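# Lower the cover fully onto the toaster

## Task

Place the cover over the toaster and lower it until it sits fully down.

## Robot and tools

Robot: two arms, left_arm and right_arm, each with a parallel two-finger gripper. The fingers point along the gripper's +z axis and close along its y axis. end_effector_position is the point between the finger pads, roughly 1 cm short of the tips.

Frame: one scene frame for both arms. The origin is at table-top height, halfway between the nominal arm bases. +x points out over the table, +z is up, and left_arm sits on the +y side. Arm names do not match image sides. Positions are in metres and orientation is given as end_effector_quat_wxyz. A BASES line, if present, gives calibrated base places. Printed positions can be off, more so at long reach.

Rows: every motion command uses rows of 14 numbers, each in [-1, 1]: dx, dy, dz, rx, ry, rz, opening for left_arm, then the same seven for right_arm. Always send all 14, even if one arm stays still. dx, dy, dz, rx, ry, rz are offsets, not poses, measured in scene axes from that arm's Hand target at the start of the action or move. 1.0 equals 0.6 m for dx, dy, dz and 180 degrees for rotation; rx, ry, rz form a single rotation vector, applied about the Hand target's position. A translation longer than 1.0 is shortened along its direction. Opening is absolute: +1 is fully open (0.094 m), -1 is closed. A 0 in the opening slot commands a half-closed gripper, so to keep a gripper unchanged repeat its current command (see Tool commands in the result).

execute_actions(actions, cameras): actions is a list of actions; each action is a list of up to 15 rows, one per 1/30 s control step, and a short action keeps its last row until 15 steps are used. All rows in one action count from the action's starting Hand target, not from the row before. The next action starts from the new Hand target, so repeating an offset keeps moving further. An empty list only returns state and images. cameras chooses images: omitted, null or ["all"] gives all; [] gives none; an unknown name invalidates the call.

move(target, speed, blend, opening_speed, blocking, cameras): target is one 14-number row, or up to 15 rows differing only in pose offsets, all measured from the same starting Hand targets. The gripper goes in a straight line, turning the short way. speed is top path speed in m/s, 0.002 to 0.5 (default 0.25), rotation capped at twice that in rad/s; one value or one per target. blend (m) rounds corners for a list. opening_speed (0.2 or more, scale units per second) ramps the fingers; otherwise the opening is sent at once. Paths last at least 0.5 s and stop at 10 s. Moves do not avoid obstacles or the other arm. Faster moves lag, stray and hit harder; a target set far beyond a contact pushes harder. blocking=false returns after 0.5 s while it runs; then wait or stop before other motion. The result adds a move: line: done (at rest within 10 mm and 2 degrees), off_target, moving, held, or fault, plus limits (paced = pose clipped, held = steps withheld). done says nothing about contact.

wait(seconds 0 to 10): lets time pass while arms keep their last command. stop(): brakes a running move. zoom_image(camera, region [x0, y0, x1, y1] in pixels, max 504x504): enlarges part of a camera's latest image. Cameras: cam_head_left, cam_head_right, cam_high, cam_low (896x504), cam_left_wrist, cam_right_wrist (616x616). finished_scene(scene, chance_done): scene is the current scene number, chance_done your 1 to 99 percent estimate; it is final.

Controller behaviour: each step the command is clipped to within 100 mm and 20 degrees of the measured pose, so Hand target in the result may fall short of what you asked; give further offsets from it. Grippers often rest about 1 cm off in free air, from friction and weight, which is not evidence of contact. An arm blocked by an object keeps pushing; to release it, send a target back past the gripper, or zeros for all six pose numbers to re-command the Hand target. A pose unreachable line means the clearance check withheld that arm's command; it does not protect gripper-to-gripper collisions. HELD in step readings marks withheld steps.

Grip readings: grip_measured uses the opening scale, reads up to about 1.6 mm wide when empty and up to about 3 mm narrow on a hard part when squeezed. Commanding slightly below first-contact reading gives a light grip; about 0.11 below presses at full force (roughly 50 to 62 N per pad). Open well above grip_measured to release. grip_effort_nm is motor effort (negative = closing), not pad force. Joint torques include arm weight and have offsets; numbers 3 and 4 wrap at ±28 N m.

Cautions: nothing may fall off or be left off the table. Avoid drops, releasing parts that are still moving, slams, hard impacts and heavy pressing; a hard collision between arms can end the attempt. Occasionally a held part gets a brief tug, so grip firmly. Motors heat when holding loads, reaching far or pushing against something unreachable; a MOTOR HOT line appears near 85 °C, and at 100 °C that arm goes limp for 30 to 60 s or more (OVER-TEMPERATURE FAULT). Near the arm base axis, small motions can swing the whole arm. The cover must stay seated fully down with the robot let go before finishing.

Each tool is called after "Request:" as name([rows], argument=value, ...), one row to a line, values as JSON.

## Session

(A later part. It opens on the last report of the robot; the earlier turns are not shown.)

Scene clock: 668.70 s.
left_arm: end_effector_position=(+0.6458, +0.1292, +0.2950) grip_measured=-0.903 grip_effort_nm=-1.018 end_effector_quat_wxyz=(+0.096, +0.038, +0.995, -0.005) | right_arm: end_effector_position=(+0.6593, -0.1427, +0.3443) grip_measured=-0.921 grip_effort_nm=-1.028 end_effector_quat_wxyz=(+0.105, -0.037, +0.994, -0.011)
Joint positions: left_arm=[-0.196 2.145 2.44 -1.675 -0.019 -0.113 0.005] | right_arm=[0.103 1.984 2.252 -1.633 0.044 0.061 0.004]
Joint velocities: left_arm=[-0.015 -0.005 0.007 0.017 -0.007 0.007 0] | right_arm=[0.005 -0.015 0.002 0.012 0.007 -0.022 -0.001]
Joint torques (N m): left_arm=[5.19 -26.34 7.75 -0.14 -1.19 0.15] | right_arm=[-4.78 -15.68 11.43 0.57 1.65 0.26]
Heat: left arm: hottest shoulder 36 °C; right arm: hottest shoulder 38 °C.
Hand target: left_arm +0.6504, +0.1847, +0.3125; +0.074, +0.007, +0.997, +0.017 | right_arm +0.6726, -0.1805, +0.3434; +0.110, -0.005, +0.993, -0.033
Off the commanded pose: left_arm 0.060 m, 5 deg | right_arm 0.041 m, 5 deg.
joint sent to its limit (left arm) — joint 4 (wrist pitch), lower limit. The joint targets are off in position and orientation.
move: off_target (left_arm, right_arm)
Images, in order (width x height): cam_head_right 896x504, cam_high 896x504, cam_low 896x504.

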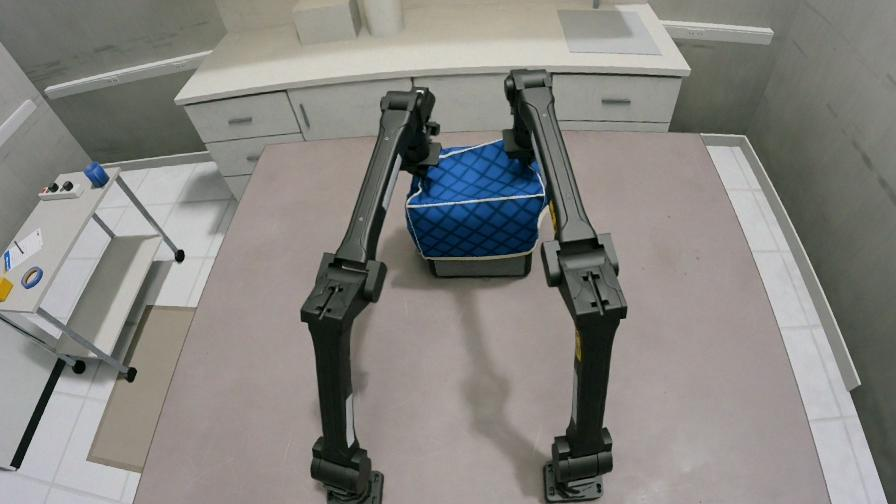

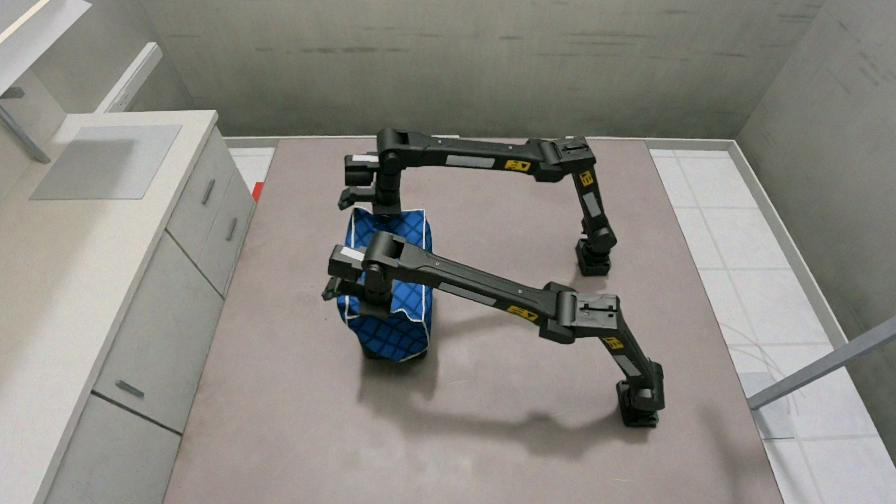

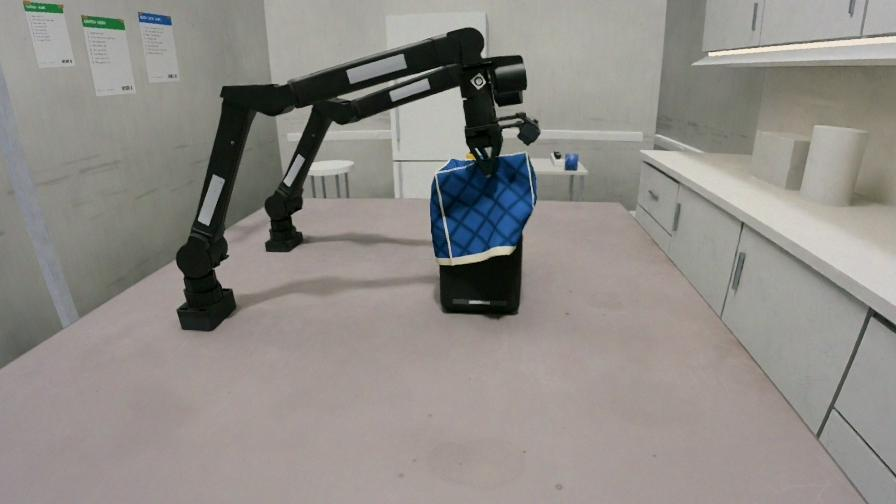

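Request:
move([
  [0,0.06,0.1,-0.05,0,0,-1,0,0.05,-0.05,0,0,0,-1],
  [-0.01,0.06,-0.05,-0.05,0,0,-1,-0.02,0.05,-0.08,0,0,0,-1],
], speed=0.12, cameras=["cam_high","cam_low","cam_head_right"])

Request:
zoom_image(camera="cam_low", region=[360, 60, 600, 330])

Request:
zoom_image(camera="cam_high", region=[330, 220, 520, 420])

Request:
zoom_image(camera="cam_head_right", region=[350, 60, 600, 310])

Scene clock: 676.40 s.
left_arm: end_effector_position=(+0.6363, +0.1581, +0.2775) grip_measured=-0.903 grip_effort_nm=-1.023 end_effector_quat_wxyz=(+0.063, +0.037, +0.994, -0.081) | right_arm: end_effector_position=(+0.6604, -0.1188, +0.2981) grip_measured=-0.921 grip_effort_nm=-1.033 end_effector_quat_wxyz=(+0.113, -0.034, +0.993, -0.014)
Joint positions: left_arm=[-0.114 2.115 2.343 -1.659 0.153 -0.046 0.005] | right_arm=[0.143 1.954 2.081 -1.477 0.06 0.105 0.004]
Joint velocities: left_arm=[0.005 0.005 -0.017 -0.002 -0.037 -0.051 0] | right_arm=[-0.005 -0.015 -0.012 0.007 -0.022 -0.051 0]
Joint torques (N m): left_arm=[6.24 -24.59 7.21 0.25 -1.29 0.16] | right_arm=[-3.96 -17.73 7.49 0.49 1.39 0.32]
Heat: left arm: hottest shoulder 36 °C; right arm: hottest shoulder 38 °C.
Hand target: left_arm +0.6447, +0.2210, +0.2834; +0.075, +0.001, +0.995, -0.061 | right_arm +0.6597, -0.1503, +0.2957; +0.110, -0.004, +0.993, -0.032
Off the commanded pose: left_arm 0.063 m, 5 deg | right_arm 0.032 m, 4 deg.
move: off_target (left_arm, right_arm)
Images, in order (width x height): cam_head_right 896x504, cam_high 896x504, cam_low 896x504.

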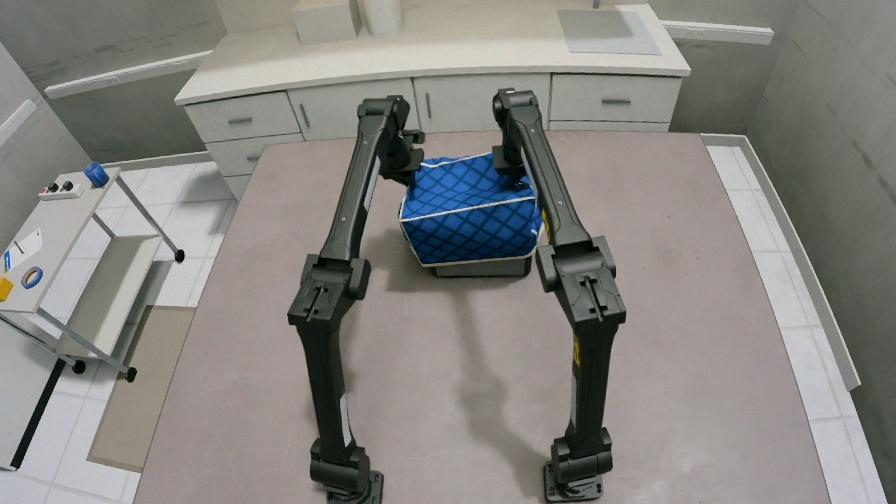

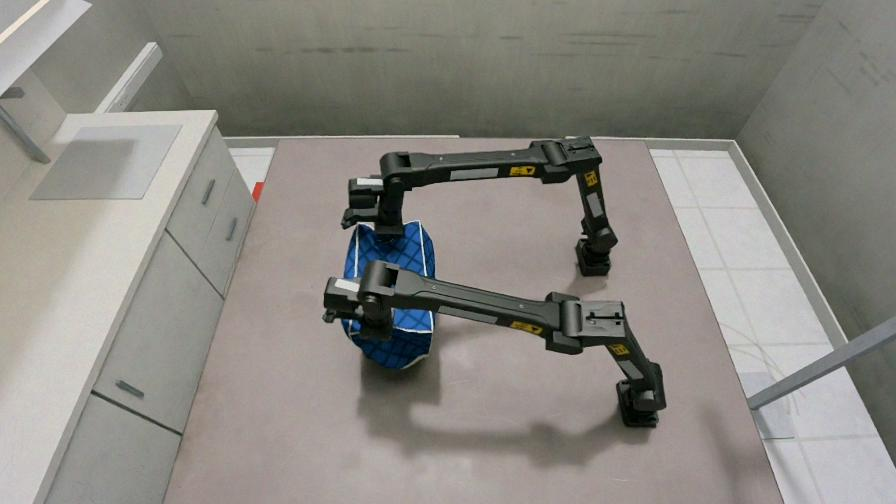

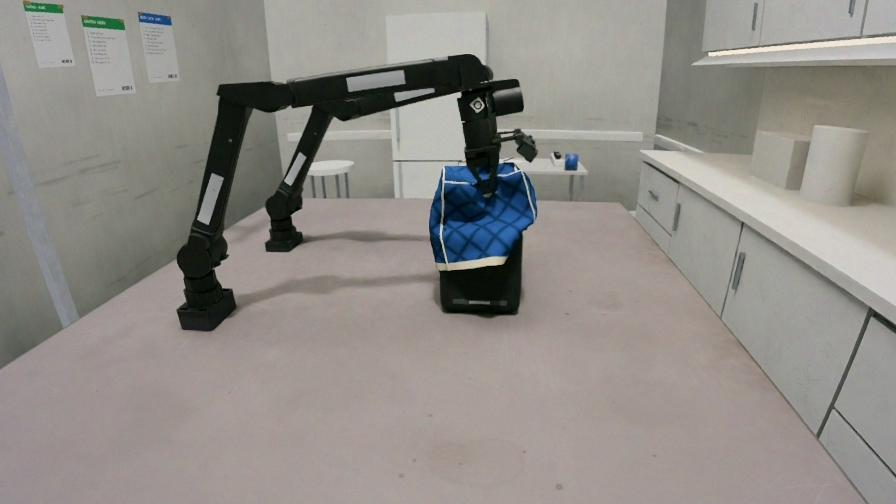

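Scaled by 1.867.

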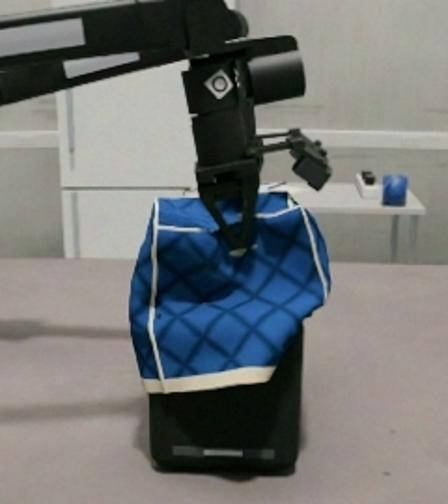

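Scaled by 2.520.

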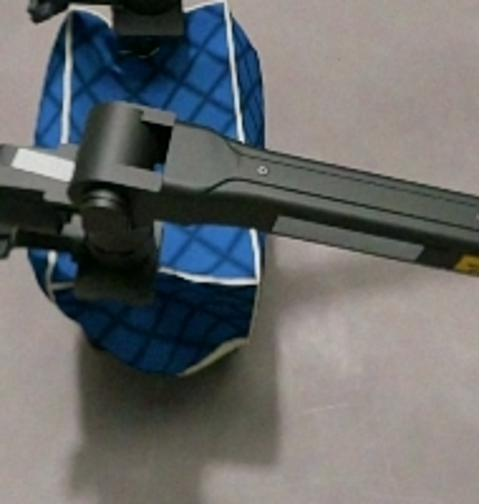

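Scaled by 2.016.

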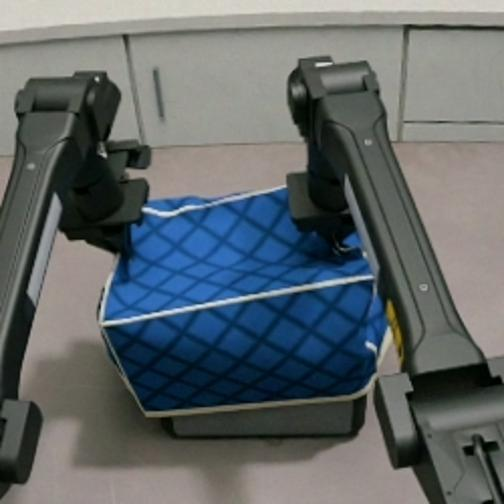

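Request:
move([
  [0,-0.02,-0.1,0,0,0,-1,-0.02,-0.05,0,0,0,0,-1],
  [-0.01,-0.07,-0.15,0,0,0,-1,-0.03,-0.08,-0.08,0,0,0,-1],
], speed=0.12, cameras=["cam_high","cam_low","cam_head_right"])

Request:
zoom_image(camera="cam_low", region=[360, 60, 600, 330])

Request:
zoom_image(camera="cam_high", region=[330, 220, 520, 420])

Request:
zoom_image(camera="cam_head_right", region=[350, 60, 600, 310])

Scene clock: 684.47 s.
left_arm: end_effector_position=(+0.6369, +0.1543, +0.2237) grip_measured=-0.903 grip_effort_nm=-1.023 end_effector_quat_wxyz=(+0.097, +0.025, +0.992, -0.081) | right_arm: end_effector_position=(+0.6439, -0.1222, +0.2751) grip_measured=-0.921 grip_effort_nm=-1.043 end_effector_quat_wxyz=(+0.143, -0.048, +0.989, +0.001)
Joint positions: left_arm=[-0.122 2.03 2.054 -1.386 0.144 -0.082 0.005] | right_arm=[0.136 1.849 1.853 -1.29 0.034 0.07 0.004]
Joint velocities: left_arm=[-0.005 -0.015 0.002 -0.012 -0.037 -0.081 0] | right_arm=[-0.005 -0.005 0.002 -0.002 -0.007 0.022 0]
Joint torques (N m): left_arm=[2.14 -20.89 5.68 0.49 -1.25 -0.06] | right_arm=[-9.05 -14.86 5.97 -0.12 1.76 -0.06]
Heat: left arm: hottest shoulder 38 °C; right arm: hottest shoulder 39 °C.
Hand target: left_arm +0.6379, +0.1807, +0.1926; +0.074, +0.000, +0.995, -0.061 | right_arm +0.6413, -0.1987, +0.2481; +0.110, -0.005, +0.993, -0.033
Off the commanded pose: left_arm 0.039 m, 4 deg | right_arm 0.081 m, 7 deg.
move: off_target (left_arm, right_arm)
Images, in order (width x height): cam_head_right 896x504, cam_high 896x504, cam_low 896x504.

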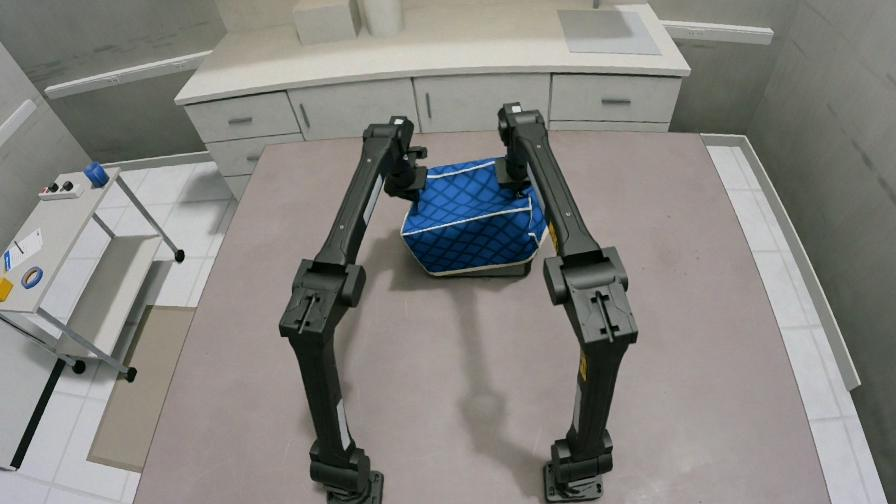

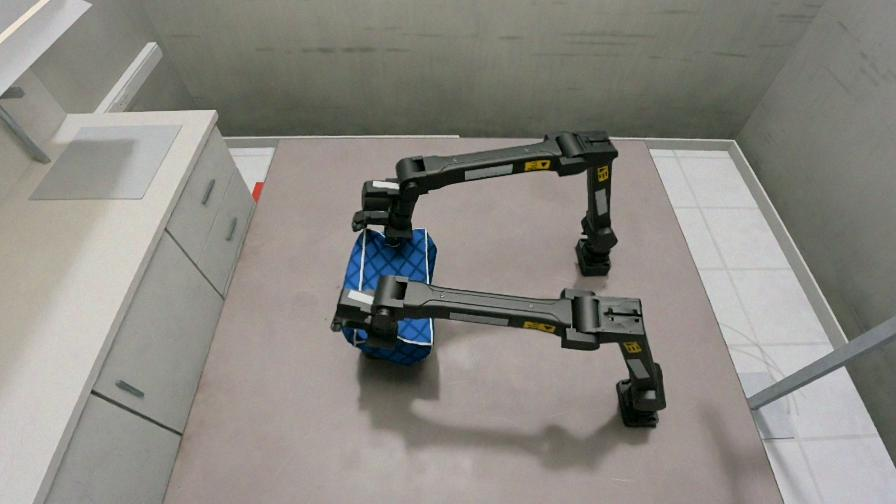

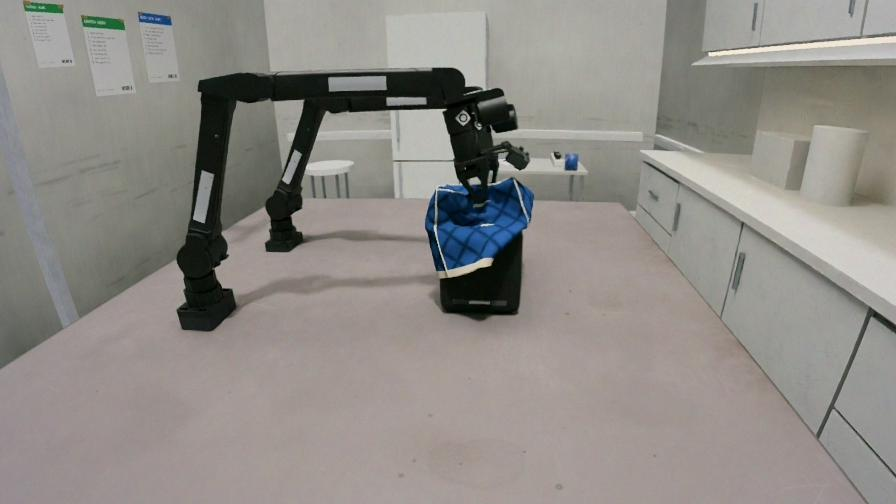

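Scaled by 1.867.

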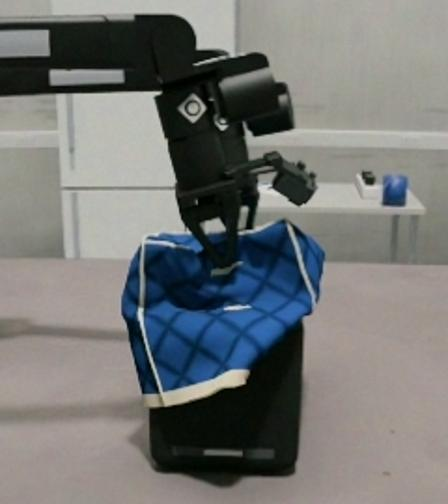

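Scaled by 2.520.

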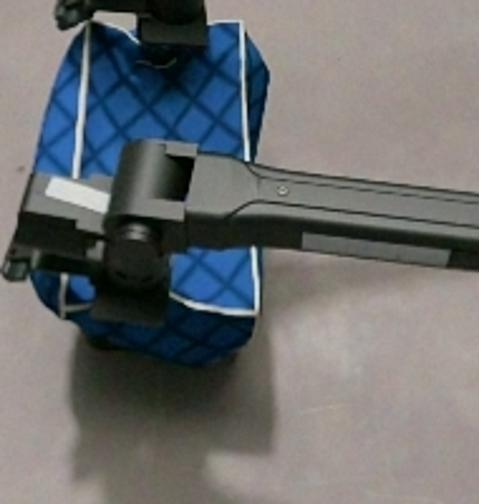

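Scaled by 2.016.

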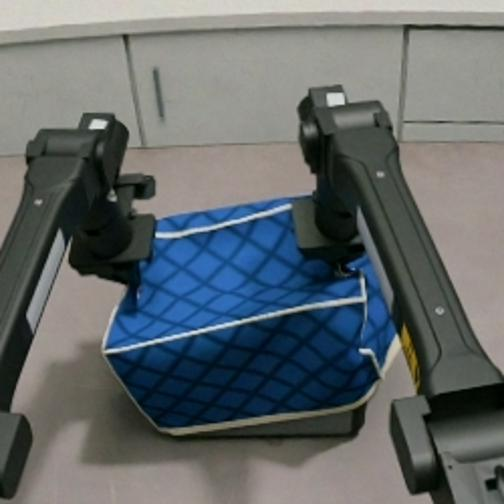

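Request:
move([
  [-0.01,-0.08,0,0.05,0,0,-1,0.03,0,0.05,0,0,0,-1],
  [-0.01,-0.1,-0.04,0.05,0,0,-1,0.02,0.05,-0.08,0,0,0,-1],
], speed=0.12, cameras=["cam_high","cam_low","cam_head_right"])

Request:
zoom_image(camera="cam_low", region=[360, 60, 600, 330])

Request:
zoom_image(camera="cam_high", region=[330, 220, 520, 420])

Request:
zoom_image(camera="cam_head_right", region=[350, 60, 600, 310])

Scene clock: 692.03 s.
left_arm: end_effector_position=(+0.6353, +0.1395, +0.2234) grip_measured=-0.903 grip_effort_nm=-1.023 end_effector_quat_wxyz=(+0.116, -0.003, +0.993, +0.013) | right_arm: end_effector_position=(+0.6479, -0.1241, +0.2625) grip_measured=-0.921 grip_effort_nm=-1.043 end_effector_quat_wxyz=(+0.158, -0.043, +0.987, -0.002)
Joint positions: left_arm=[-0.197 2.023 2.043 -1.369 -0.069 -0.191 0.005] | right_arm=[0.134 1.841 1.803 -1.219 0.043 0.077 0.004]
Joint velocities: left_arm=[0.005 -0.005 -0.022 -0.012 -0.007 -0.037 0.001] | right_arm=[-0.005 -0.015 -0.022 -0.007 0.081 0.081 0.001]
Joint torques (N m): left_arm=[-2.32 -18.02 4.96 0.73 0.06 -0.05] | right_arm=[-5.36 -11.22 5.42 0.95 1.78 0.34]
Heat: left arm: hottest shoulder 37 °C; right arm: hottest shoulder 39 °C.
Hand target: left_arm +0.6312, +0.1213, +0.1672; +0.074, +0.006, +0.997, +0.017 | right_arm +0.6525, -0.1685, +0.1999; +0.110, -0.004, +0.993, -0.033
Off the commanded pose: left_arm 0.058 m, 5 deg | right_arm 0.077 m, 8 deg.
move: off_target (left_arm, right_arm)
Images, in order (width x height): cam_head_right 896x504, cam_high 896x504, cam_low 896x504.

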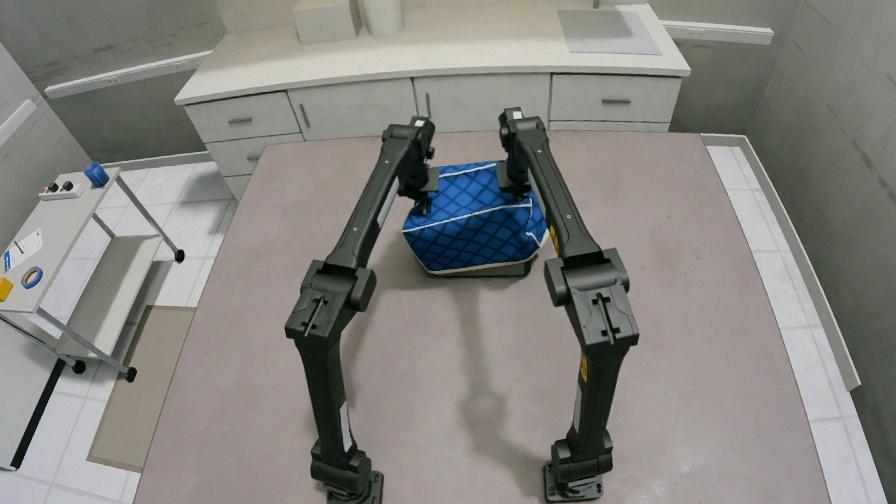

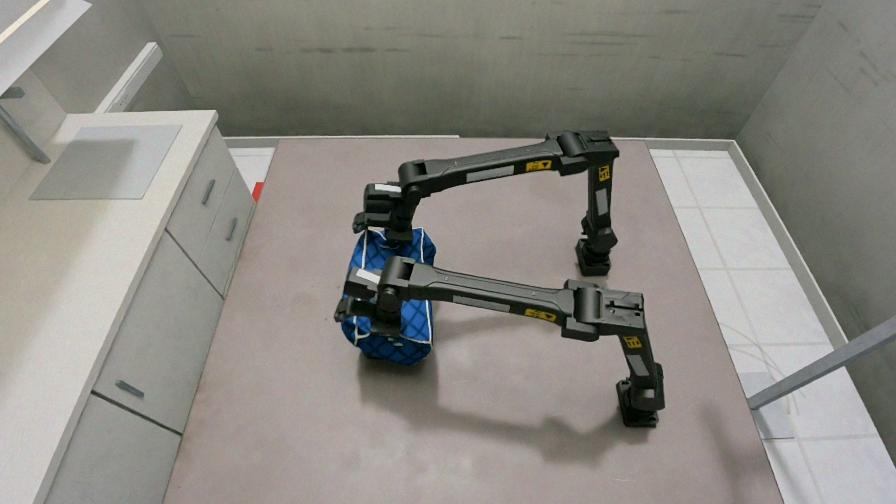

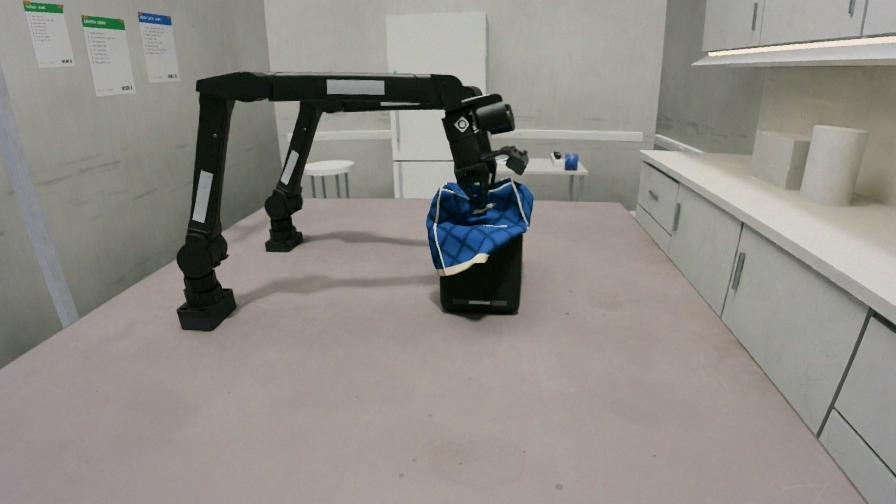

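Scaled by 1.867.

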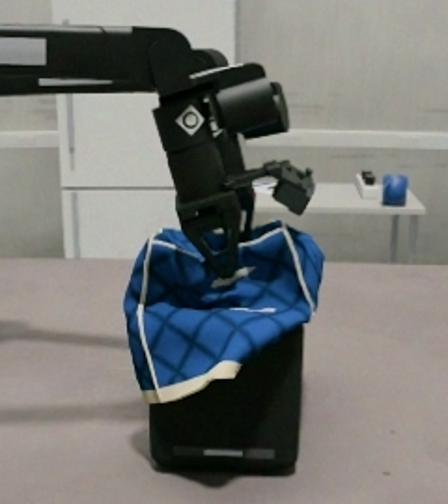

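Scaled by 2.520.

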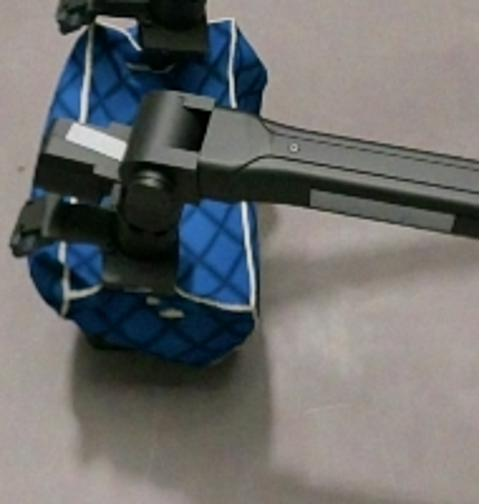

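Scaled by 2.016.

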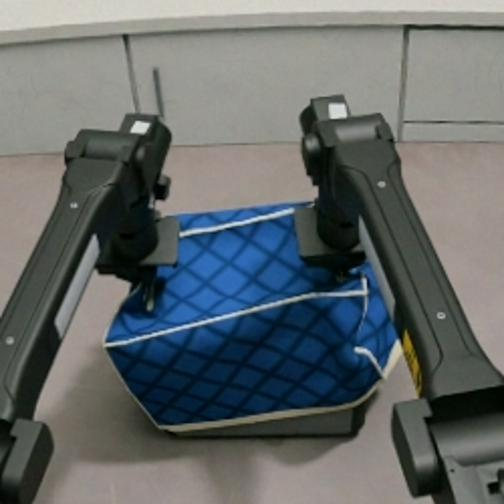

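Request:
move([
  [0,-0.04,0.06,0,0,0,-1,0.03,-0.06,0.22,0,0,0,-1],
  [0,-0.05,0.06,0.04,0,0,-1,0.03,-0.1,0.18,0.05,0,0,-1],
  [0,-0.05,0.02,0.04,0,0,-1,0.0,-0.1,0.0,0.08,0,0,-1],
], speed=0.12, cameras=["cam_high","cam_low","cam_head_right"])

Request:
zoom_image(camera="cam_low", region=[360, 60, 600, 330])

Request:
zoom_image(camera="cam_high", region=[330, 220, 520, 420])

Request:
zoom_image(camera="cam_head_right", region=[350, 60, 600, 310])

Scene clock: 704.37 s.
left_arm: end_effector_position=(+0.6283, +0.0877, +0.2395) grip_measured=-0.903 grip_effort_nm=-1.023 end_effector_quat_wxyz=(+0.119, +0.011, +0.991, +0.065) | right_arm: end_effector_position=(+0.6586, -0.1817, +0.2340) grip_measured=-0.921 grip_effort_nm=-1.033 end_effector_quat_wxyz=(+0.136, -0.020, +0.984, +0.110)
Joint positions: left_arm=[-0.303 2.062 2.145 -1.46 -0.191 -0.256 0.005] | right_arm=[-0.025 1.883 1.787 -1.198 -0.22 0.001 0.004]
Joint velocities: left_arm=[-0.005 -0.005 -0.007 0.002 0.095 -0.022 0] | right_arm=[-0.005 -0.005 0.007 -0.007 0.081 0.037 0.001]
Joint torques (N m): left_arm=[0.26 -17.9 5.29 0.43 -0.27 -0.01] | right_arm=[-6.01 -14.39 6.19 0.49 1.06 -0.06]
Heat: left arm: hottest shoulder 36 °C; right arm: hottest shoulder 38 °C.
Hand target: left_arm +0.6310, +0.0913, +0.1785; +0.073, +0.011, +0.994, +0.080 | right_arm +0.6526, -0.2290, +0.1999; +0.109, +0.009, +0.990, +0.090
Off the commanded pose: left_arm 0.061 m, 6 deg | right_arm 0.058 m, 5 deg.
move: off_target (left_arm, right_arm)
Images, in order (width x height): cam_head_right 896x504, cam_high 896x504, cam_low 896x504.

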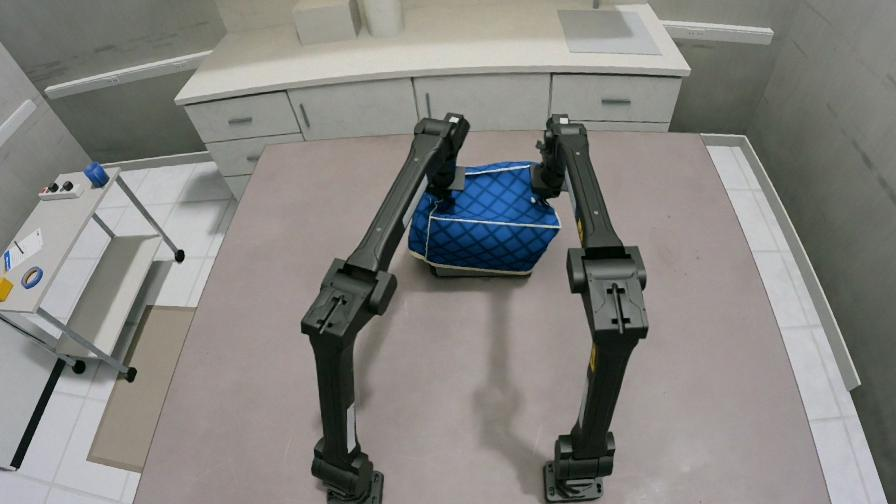

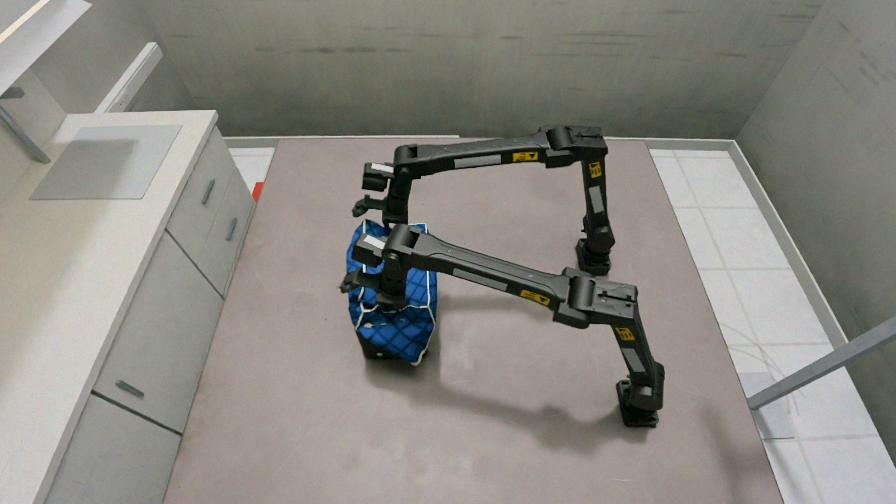

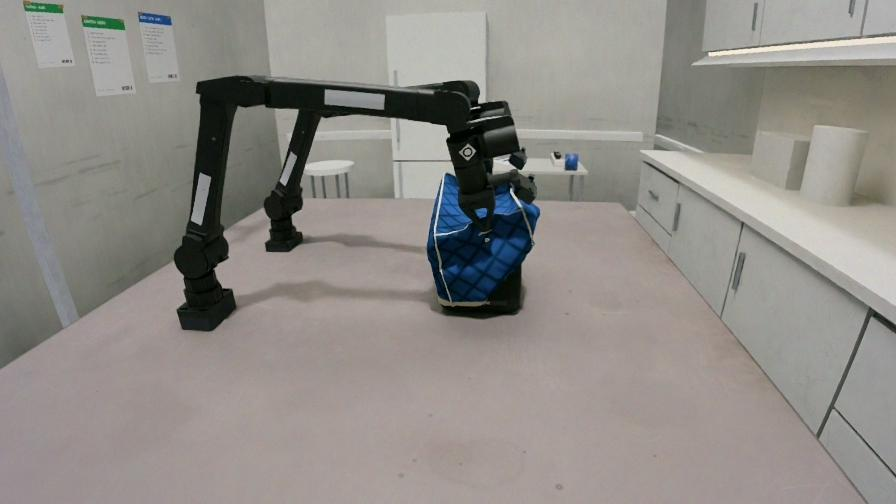

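Scaled by 1.867.

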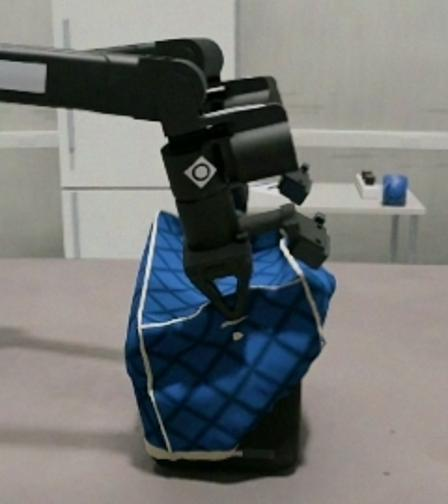

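Scaled by 2.520.

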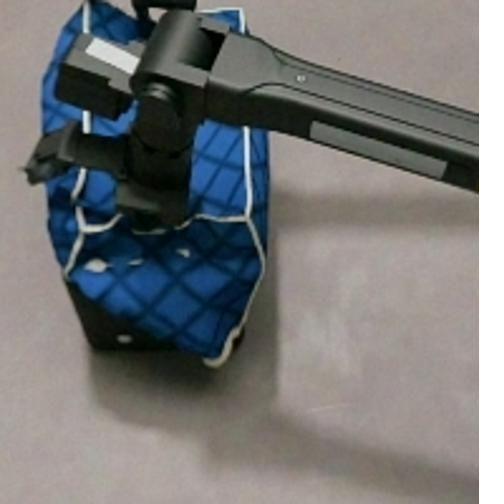

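Scaled by 2.016.

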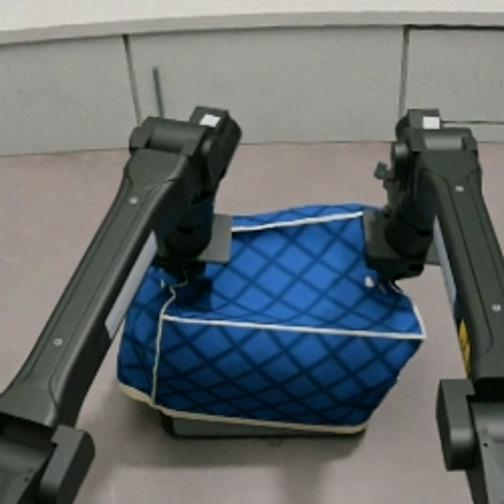

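Request:
move([
  [0,0.06,0.22,-0.05,0,0,-1,0,0.05,-0.03,-0.04,0,0,-1],
  [0,0.12,0.18,-0.1,0,0,-1,-0.02,0.08,-0.03,-0.05,0,0,-1],
  [0,0.12,0.0,-0.13,0,0,-1,-0.02,0.08,-0.03,-0.05,0,0,-1],
], speed=0.12, cameras=["cam_high","cam_low","cam_head_right"])

Request:
zoom_image(camera="cam_low", region=[360, 60, 600, 330])

Request:
zoom_image(camera="cam_high", region=[330, 220, 520, 420])

Request:
zoom_image(camera="cam_head_right", region=[350, 60, 600, 310])

Scene clock: 712.73 s.
left_arm: end_effector_position=(+0.6231, +0.0992, +0.2341) grip_measured=-0.903 grip_effort_nm=-1.038 end_effector_quat_wxyz=(+0.110, +0.039, +0.981, -0.154) | right_arm: end_effector_position=(+0.6529, -0.1745, +0.2239) grip_measured=-0.921 grip_effort_nm=-1.033 end_effector_quat_wxyz=(+0.152, -0.010, +0.988, +0.023)
Joint positions: left_arm=[-0.172 1.979 1.98 -1.307 0.276 -0.124 0.005] | right_arm=[0.037 1.851 1.718 -1.13 -0.027 0.057 0.004]
Joint velocities: left_arm=[-0.005 -0.005 -0.002 -0.007 0.022 0.022 -0.001] | right_arm=[-0.015 -0.005 0.002 0.002 -0.022 0.007 0]
Joint torques (N m): left_arm=[6.18 -18.55 4.78 0.17 -1.37 0.22] | right_arm=[-1.38 -13.45 5.6 0.29 0.67 0.28]
Heat: left arm: hottest shoulder 36 °C; right arm: hottest shoulder 38 °C.
Hand target: left_arm +0.6316, +0.1629, +0.1806; +0.074, -0.004, +0.990, -0.123 | right_arm +0.6403, -0.1807, +0.1824; +0.110, +0.001, +0.994, +0.013
Off the commanded pose: left_arm 0.085 m, 7 deg | right_arm 0.044 m, 5 deg.
move: off_target (left_arm, right_arm)
Images, in order (width x height): cam_head_right 896x504, cam_high 896x504, cam_low 896x504.

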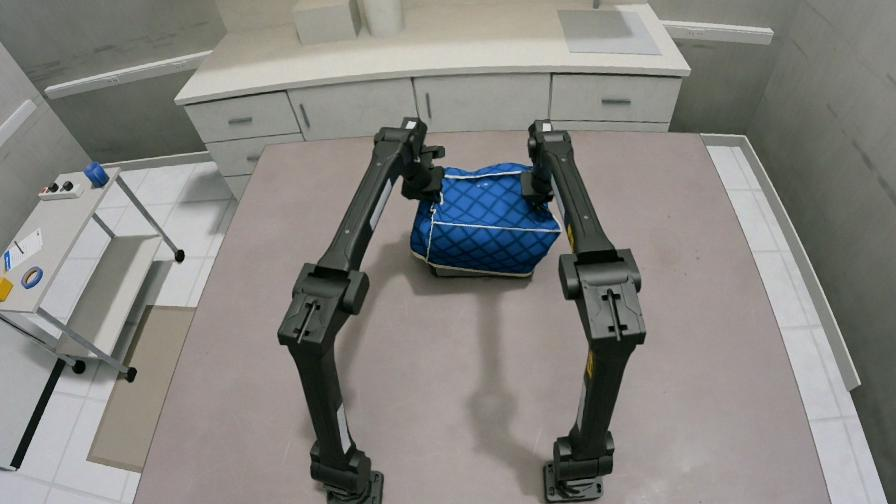

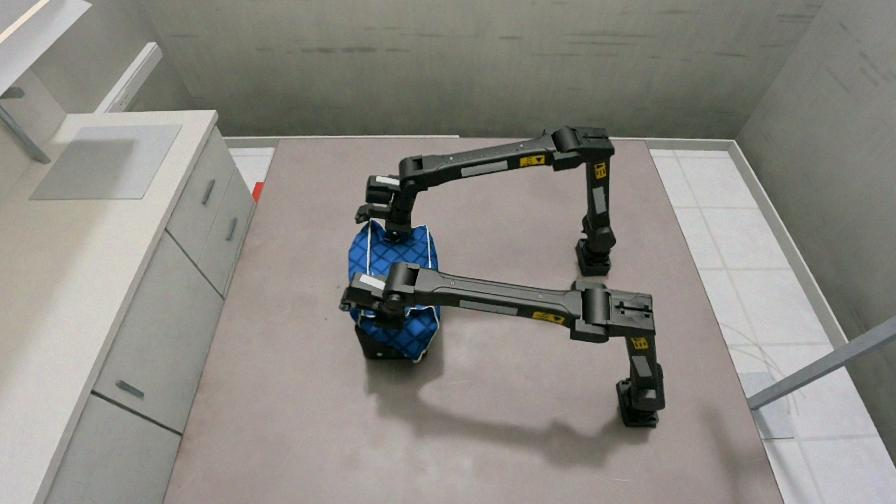

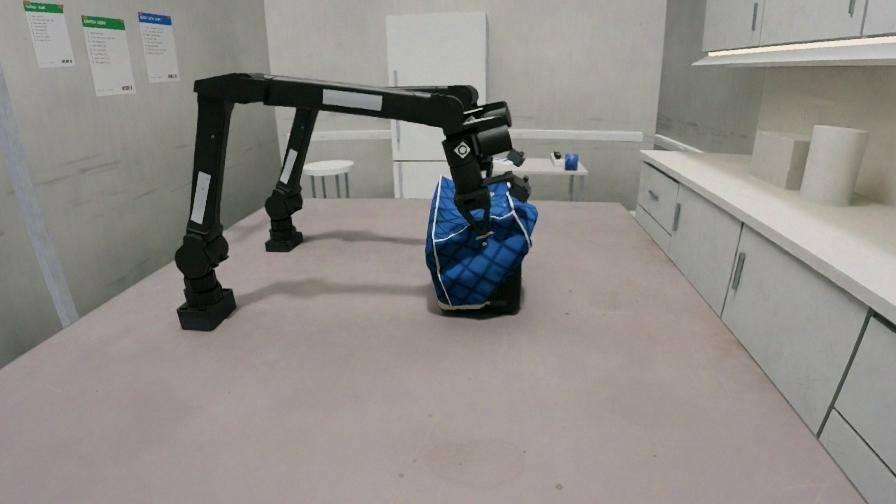

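Scaled by 1.867.

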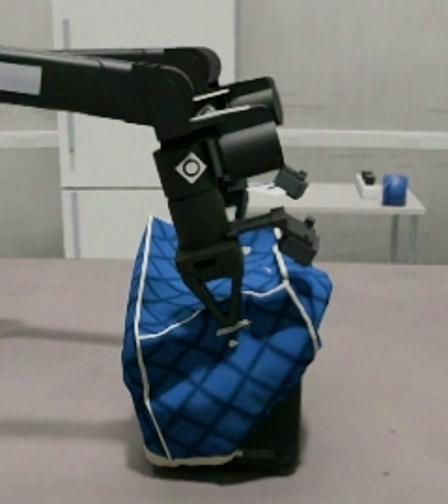

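Scaled by 2.520.

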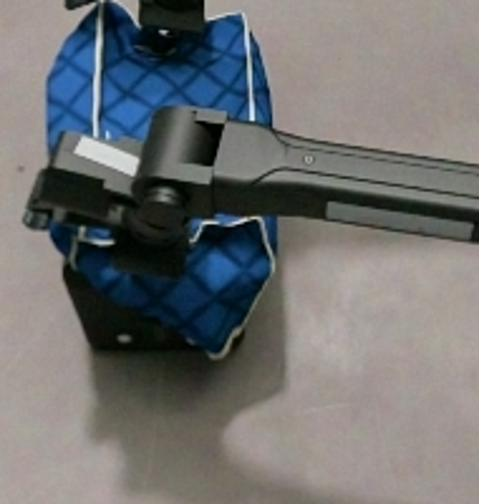

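Scaled by 2.016.

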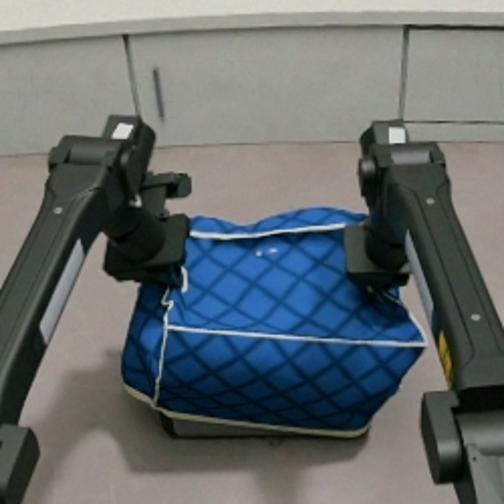

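Request:
move([
  [0.03,0.0,0.22,0,0,0,-1,0.02,0.1,0.05,0,0,0,-1],
  [0.04,0.08,0.25,0,0,0,-1,0.02,0.12,0.05,0,0,0,-1],
  [0.04,0.08,0.0,0,0,0,-1,0.02,0.1,0.0,0,0,0,-1],
], speed=0.12, cameras=["cam_high","cam_low","cam_head_right"])

Request:
zoom_image(camera="cam_low", region=[360, 60, 600, 330])

Request:
zoom_image(camera="cam_high", region=[330, 220, 520, 420])

Request:
zoom_image(camera="cam_head_right", region=[350, 60, 600, 310])

Scene clock: 724.43 s.
left_arm: end_effector_position=(+0.6486, +0.1548, +0.2230) grip_measured=-0.903 grip_effort_nm=-1.028 end_effector_quat_wxyz=(+0.096, +0.035, +0.984, -0.145) | right_arm: end_effector_position=(+0.6504, -0.1192, +0.2426) grip_measured=-0.921 grip_effort_nm=-1.033 end_effector_quat_wxyz=(+0.152, -0.004, +0.988, +0.020)
Joint positions: left_arm=[-0.086 2.065 2.096 -1.389 0.279 -0.041 0.005] | right_arm=[0.132 1.857 1.776 -1.182 0.01 0.159 0.004]
Joint velocities: left_arm=[0.005 -0.005 -0.017 -0.002 -0.051 0.007 0] | right_arm=[0.005 0.005 0.007 -0.027 -0.022 -0.037 0]
Joint torques (N m): left_arm=[5.3 -20.48 5.5 0.61 -1.09 0.11] | right_arm=[-1.14 -11.22 6.19 1.33 -0.03 0.21]
Heat: left arm: hottest shoulder 36 °C; right arm: hottest shoulder 37 °C.
Hand target: left_arm +0.6563, +0.2106, +0.1816; +0.074, -0.004, +0.990, -0.123 | right_arm +0.6519, -0.1203, +0.1821; +0.110, +0.001, +0.994, +0.015
Off the commanded pose: left_arm 0.071 m, 6 deg | right_arm 0.060 m, 5 deg.
move: off_target (left_arm, right_arm)
Images, in order (width x height): cam_head_right 896x504, cam_high 896x504, cam_low 896x504.

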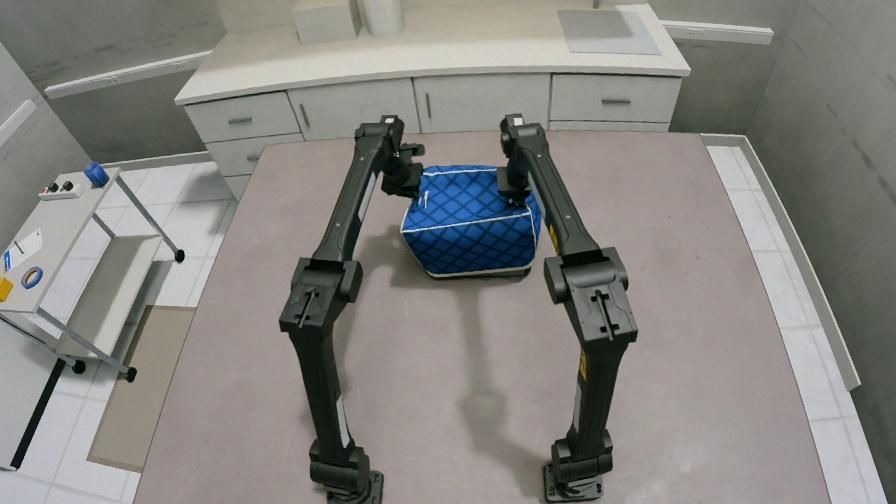

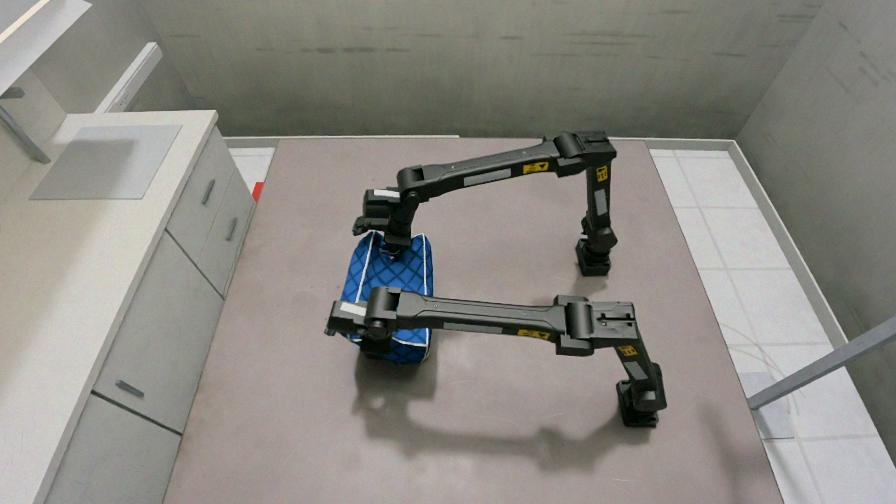

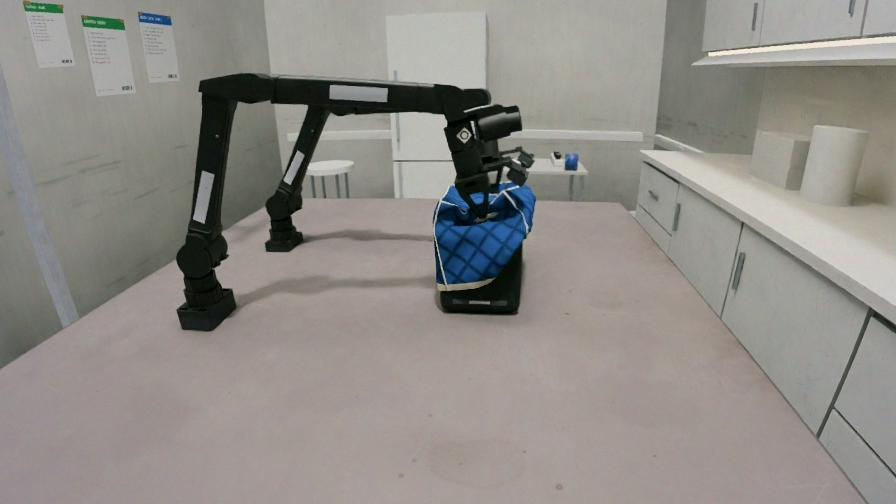

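Scaled by 1.867.

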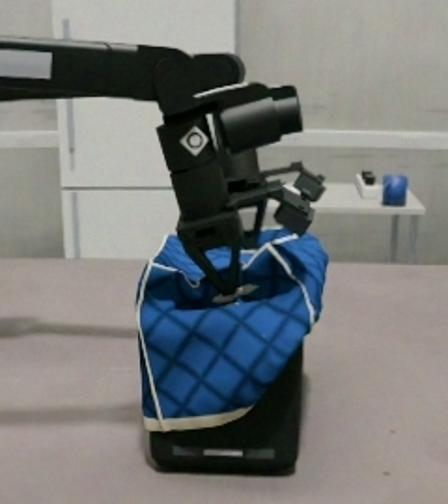

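Scaled by 2.520.

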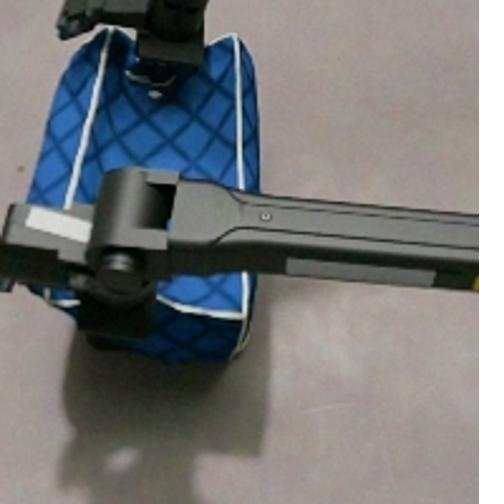

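Scaled by 2.016.

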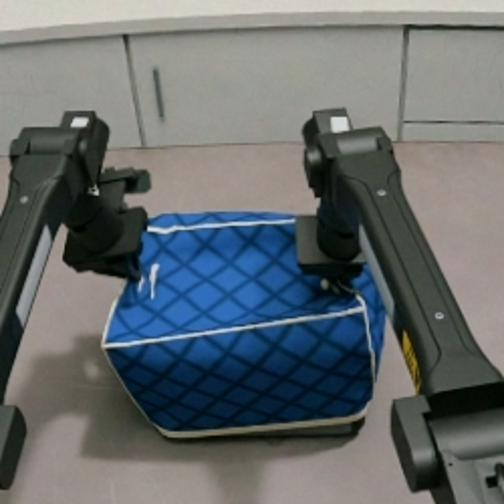

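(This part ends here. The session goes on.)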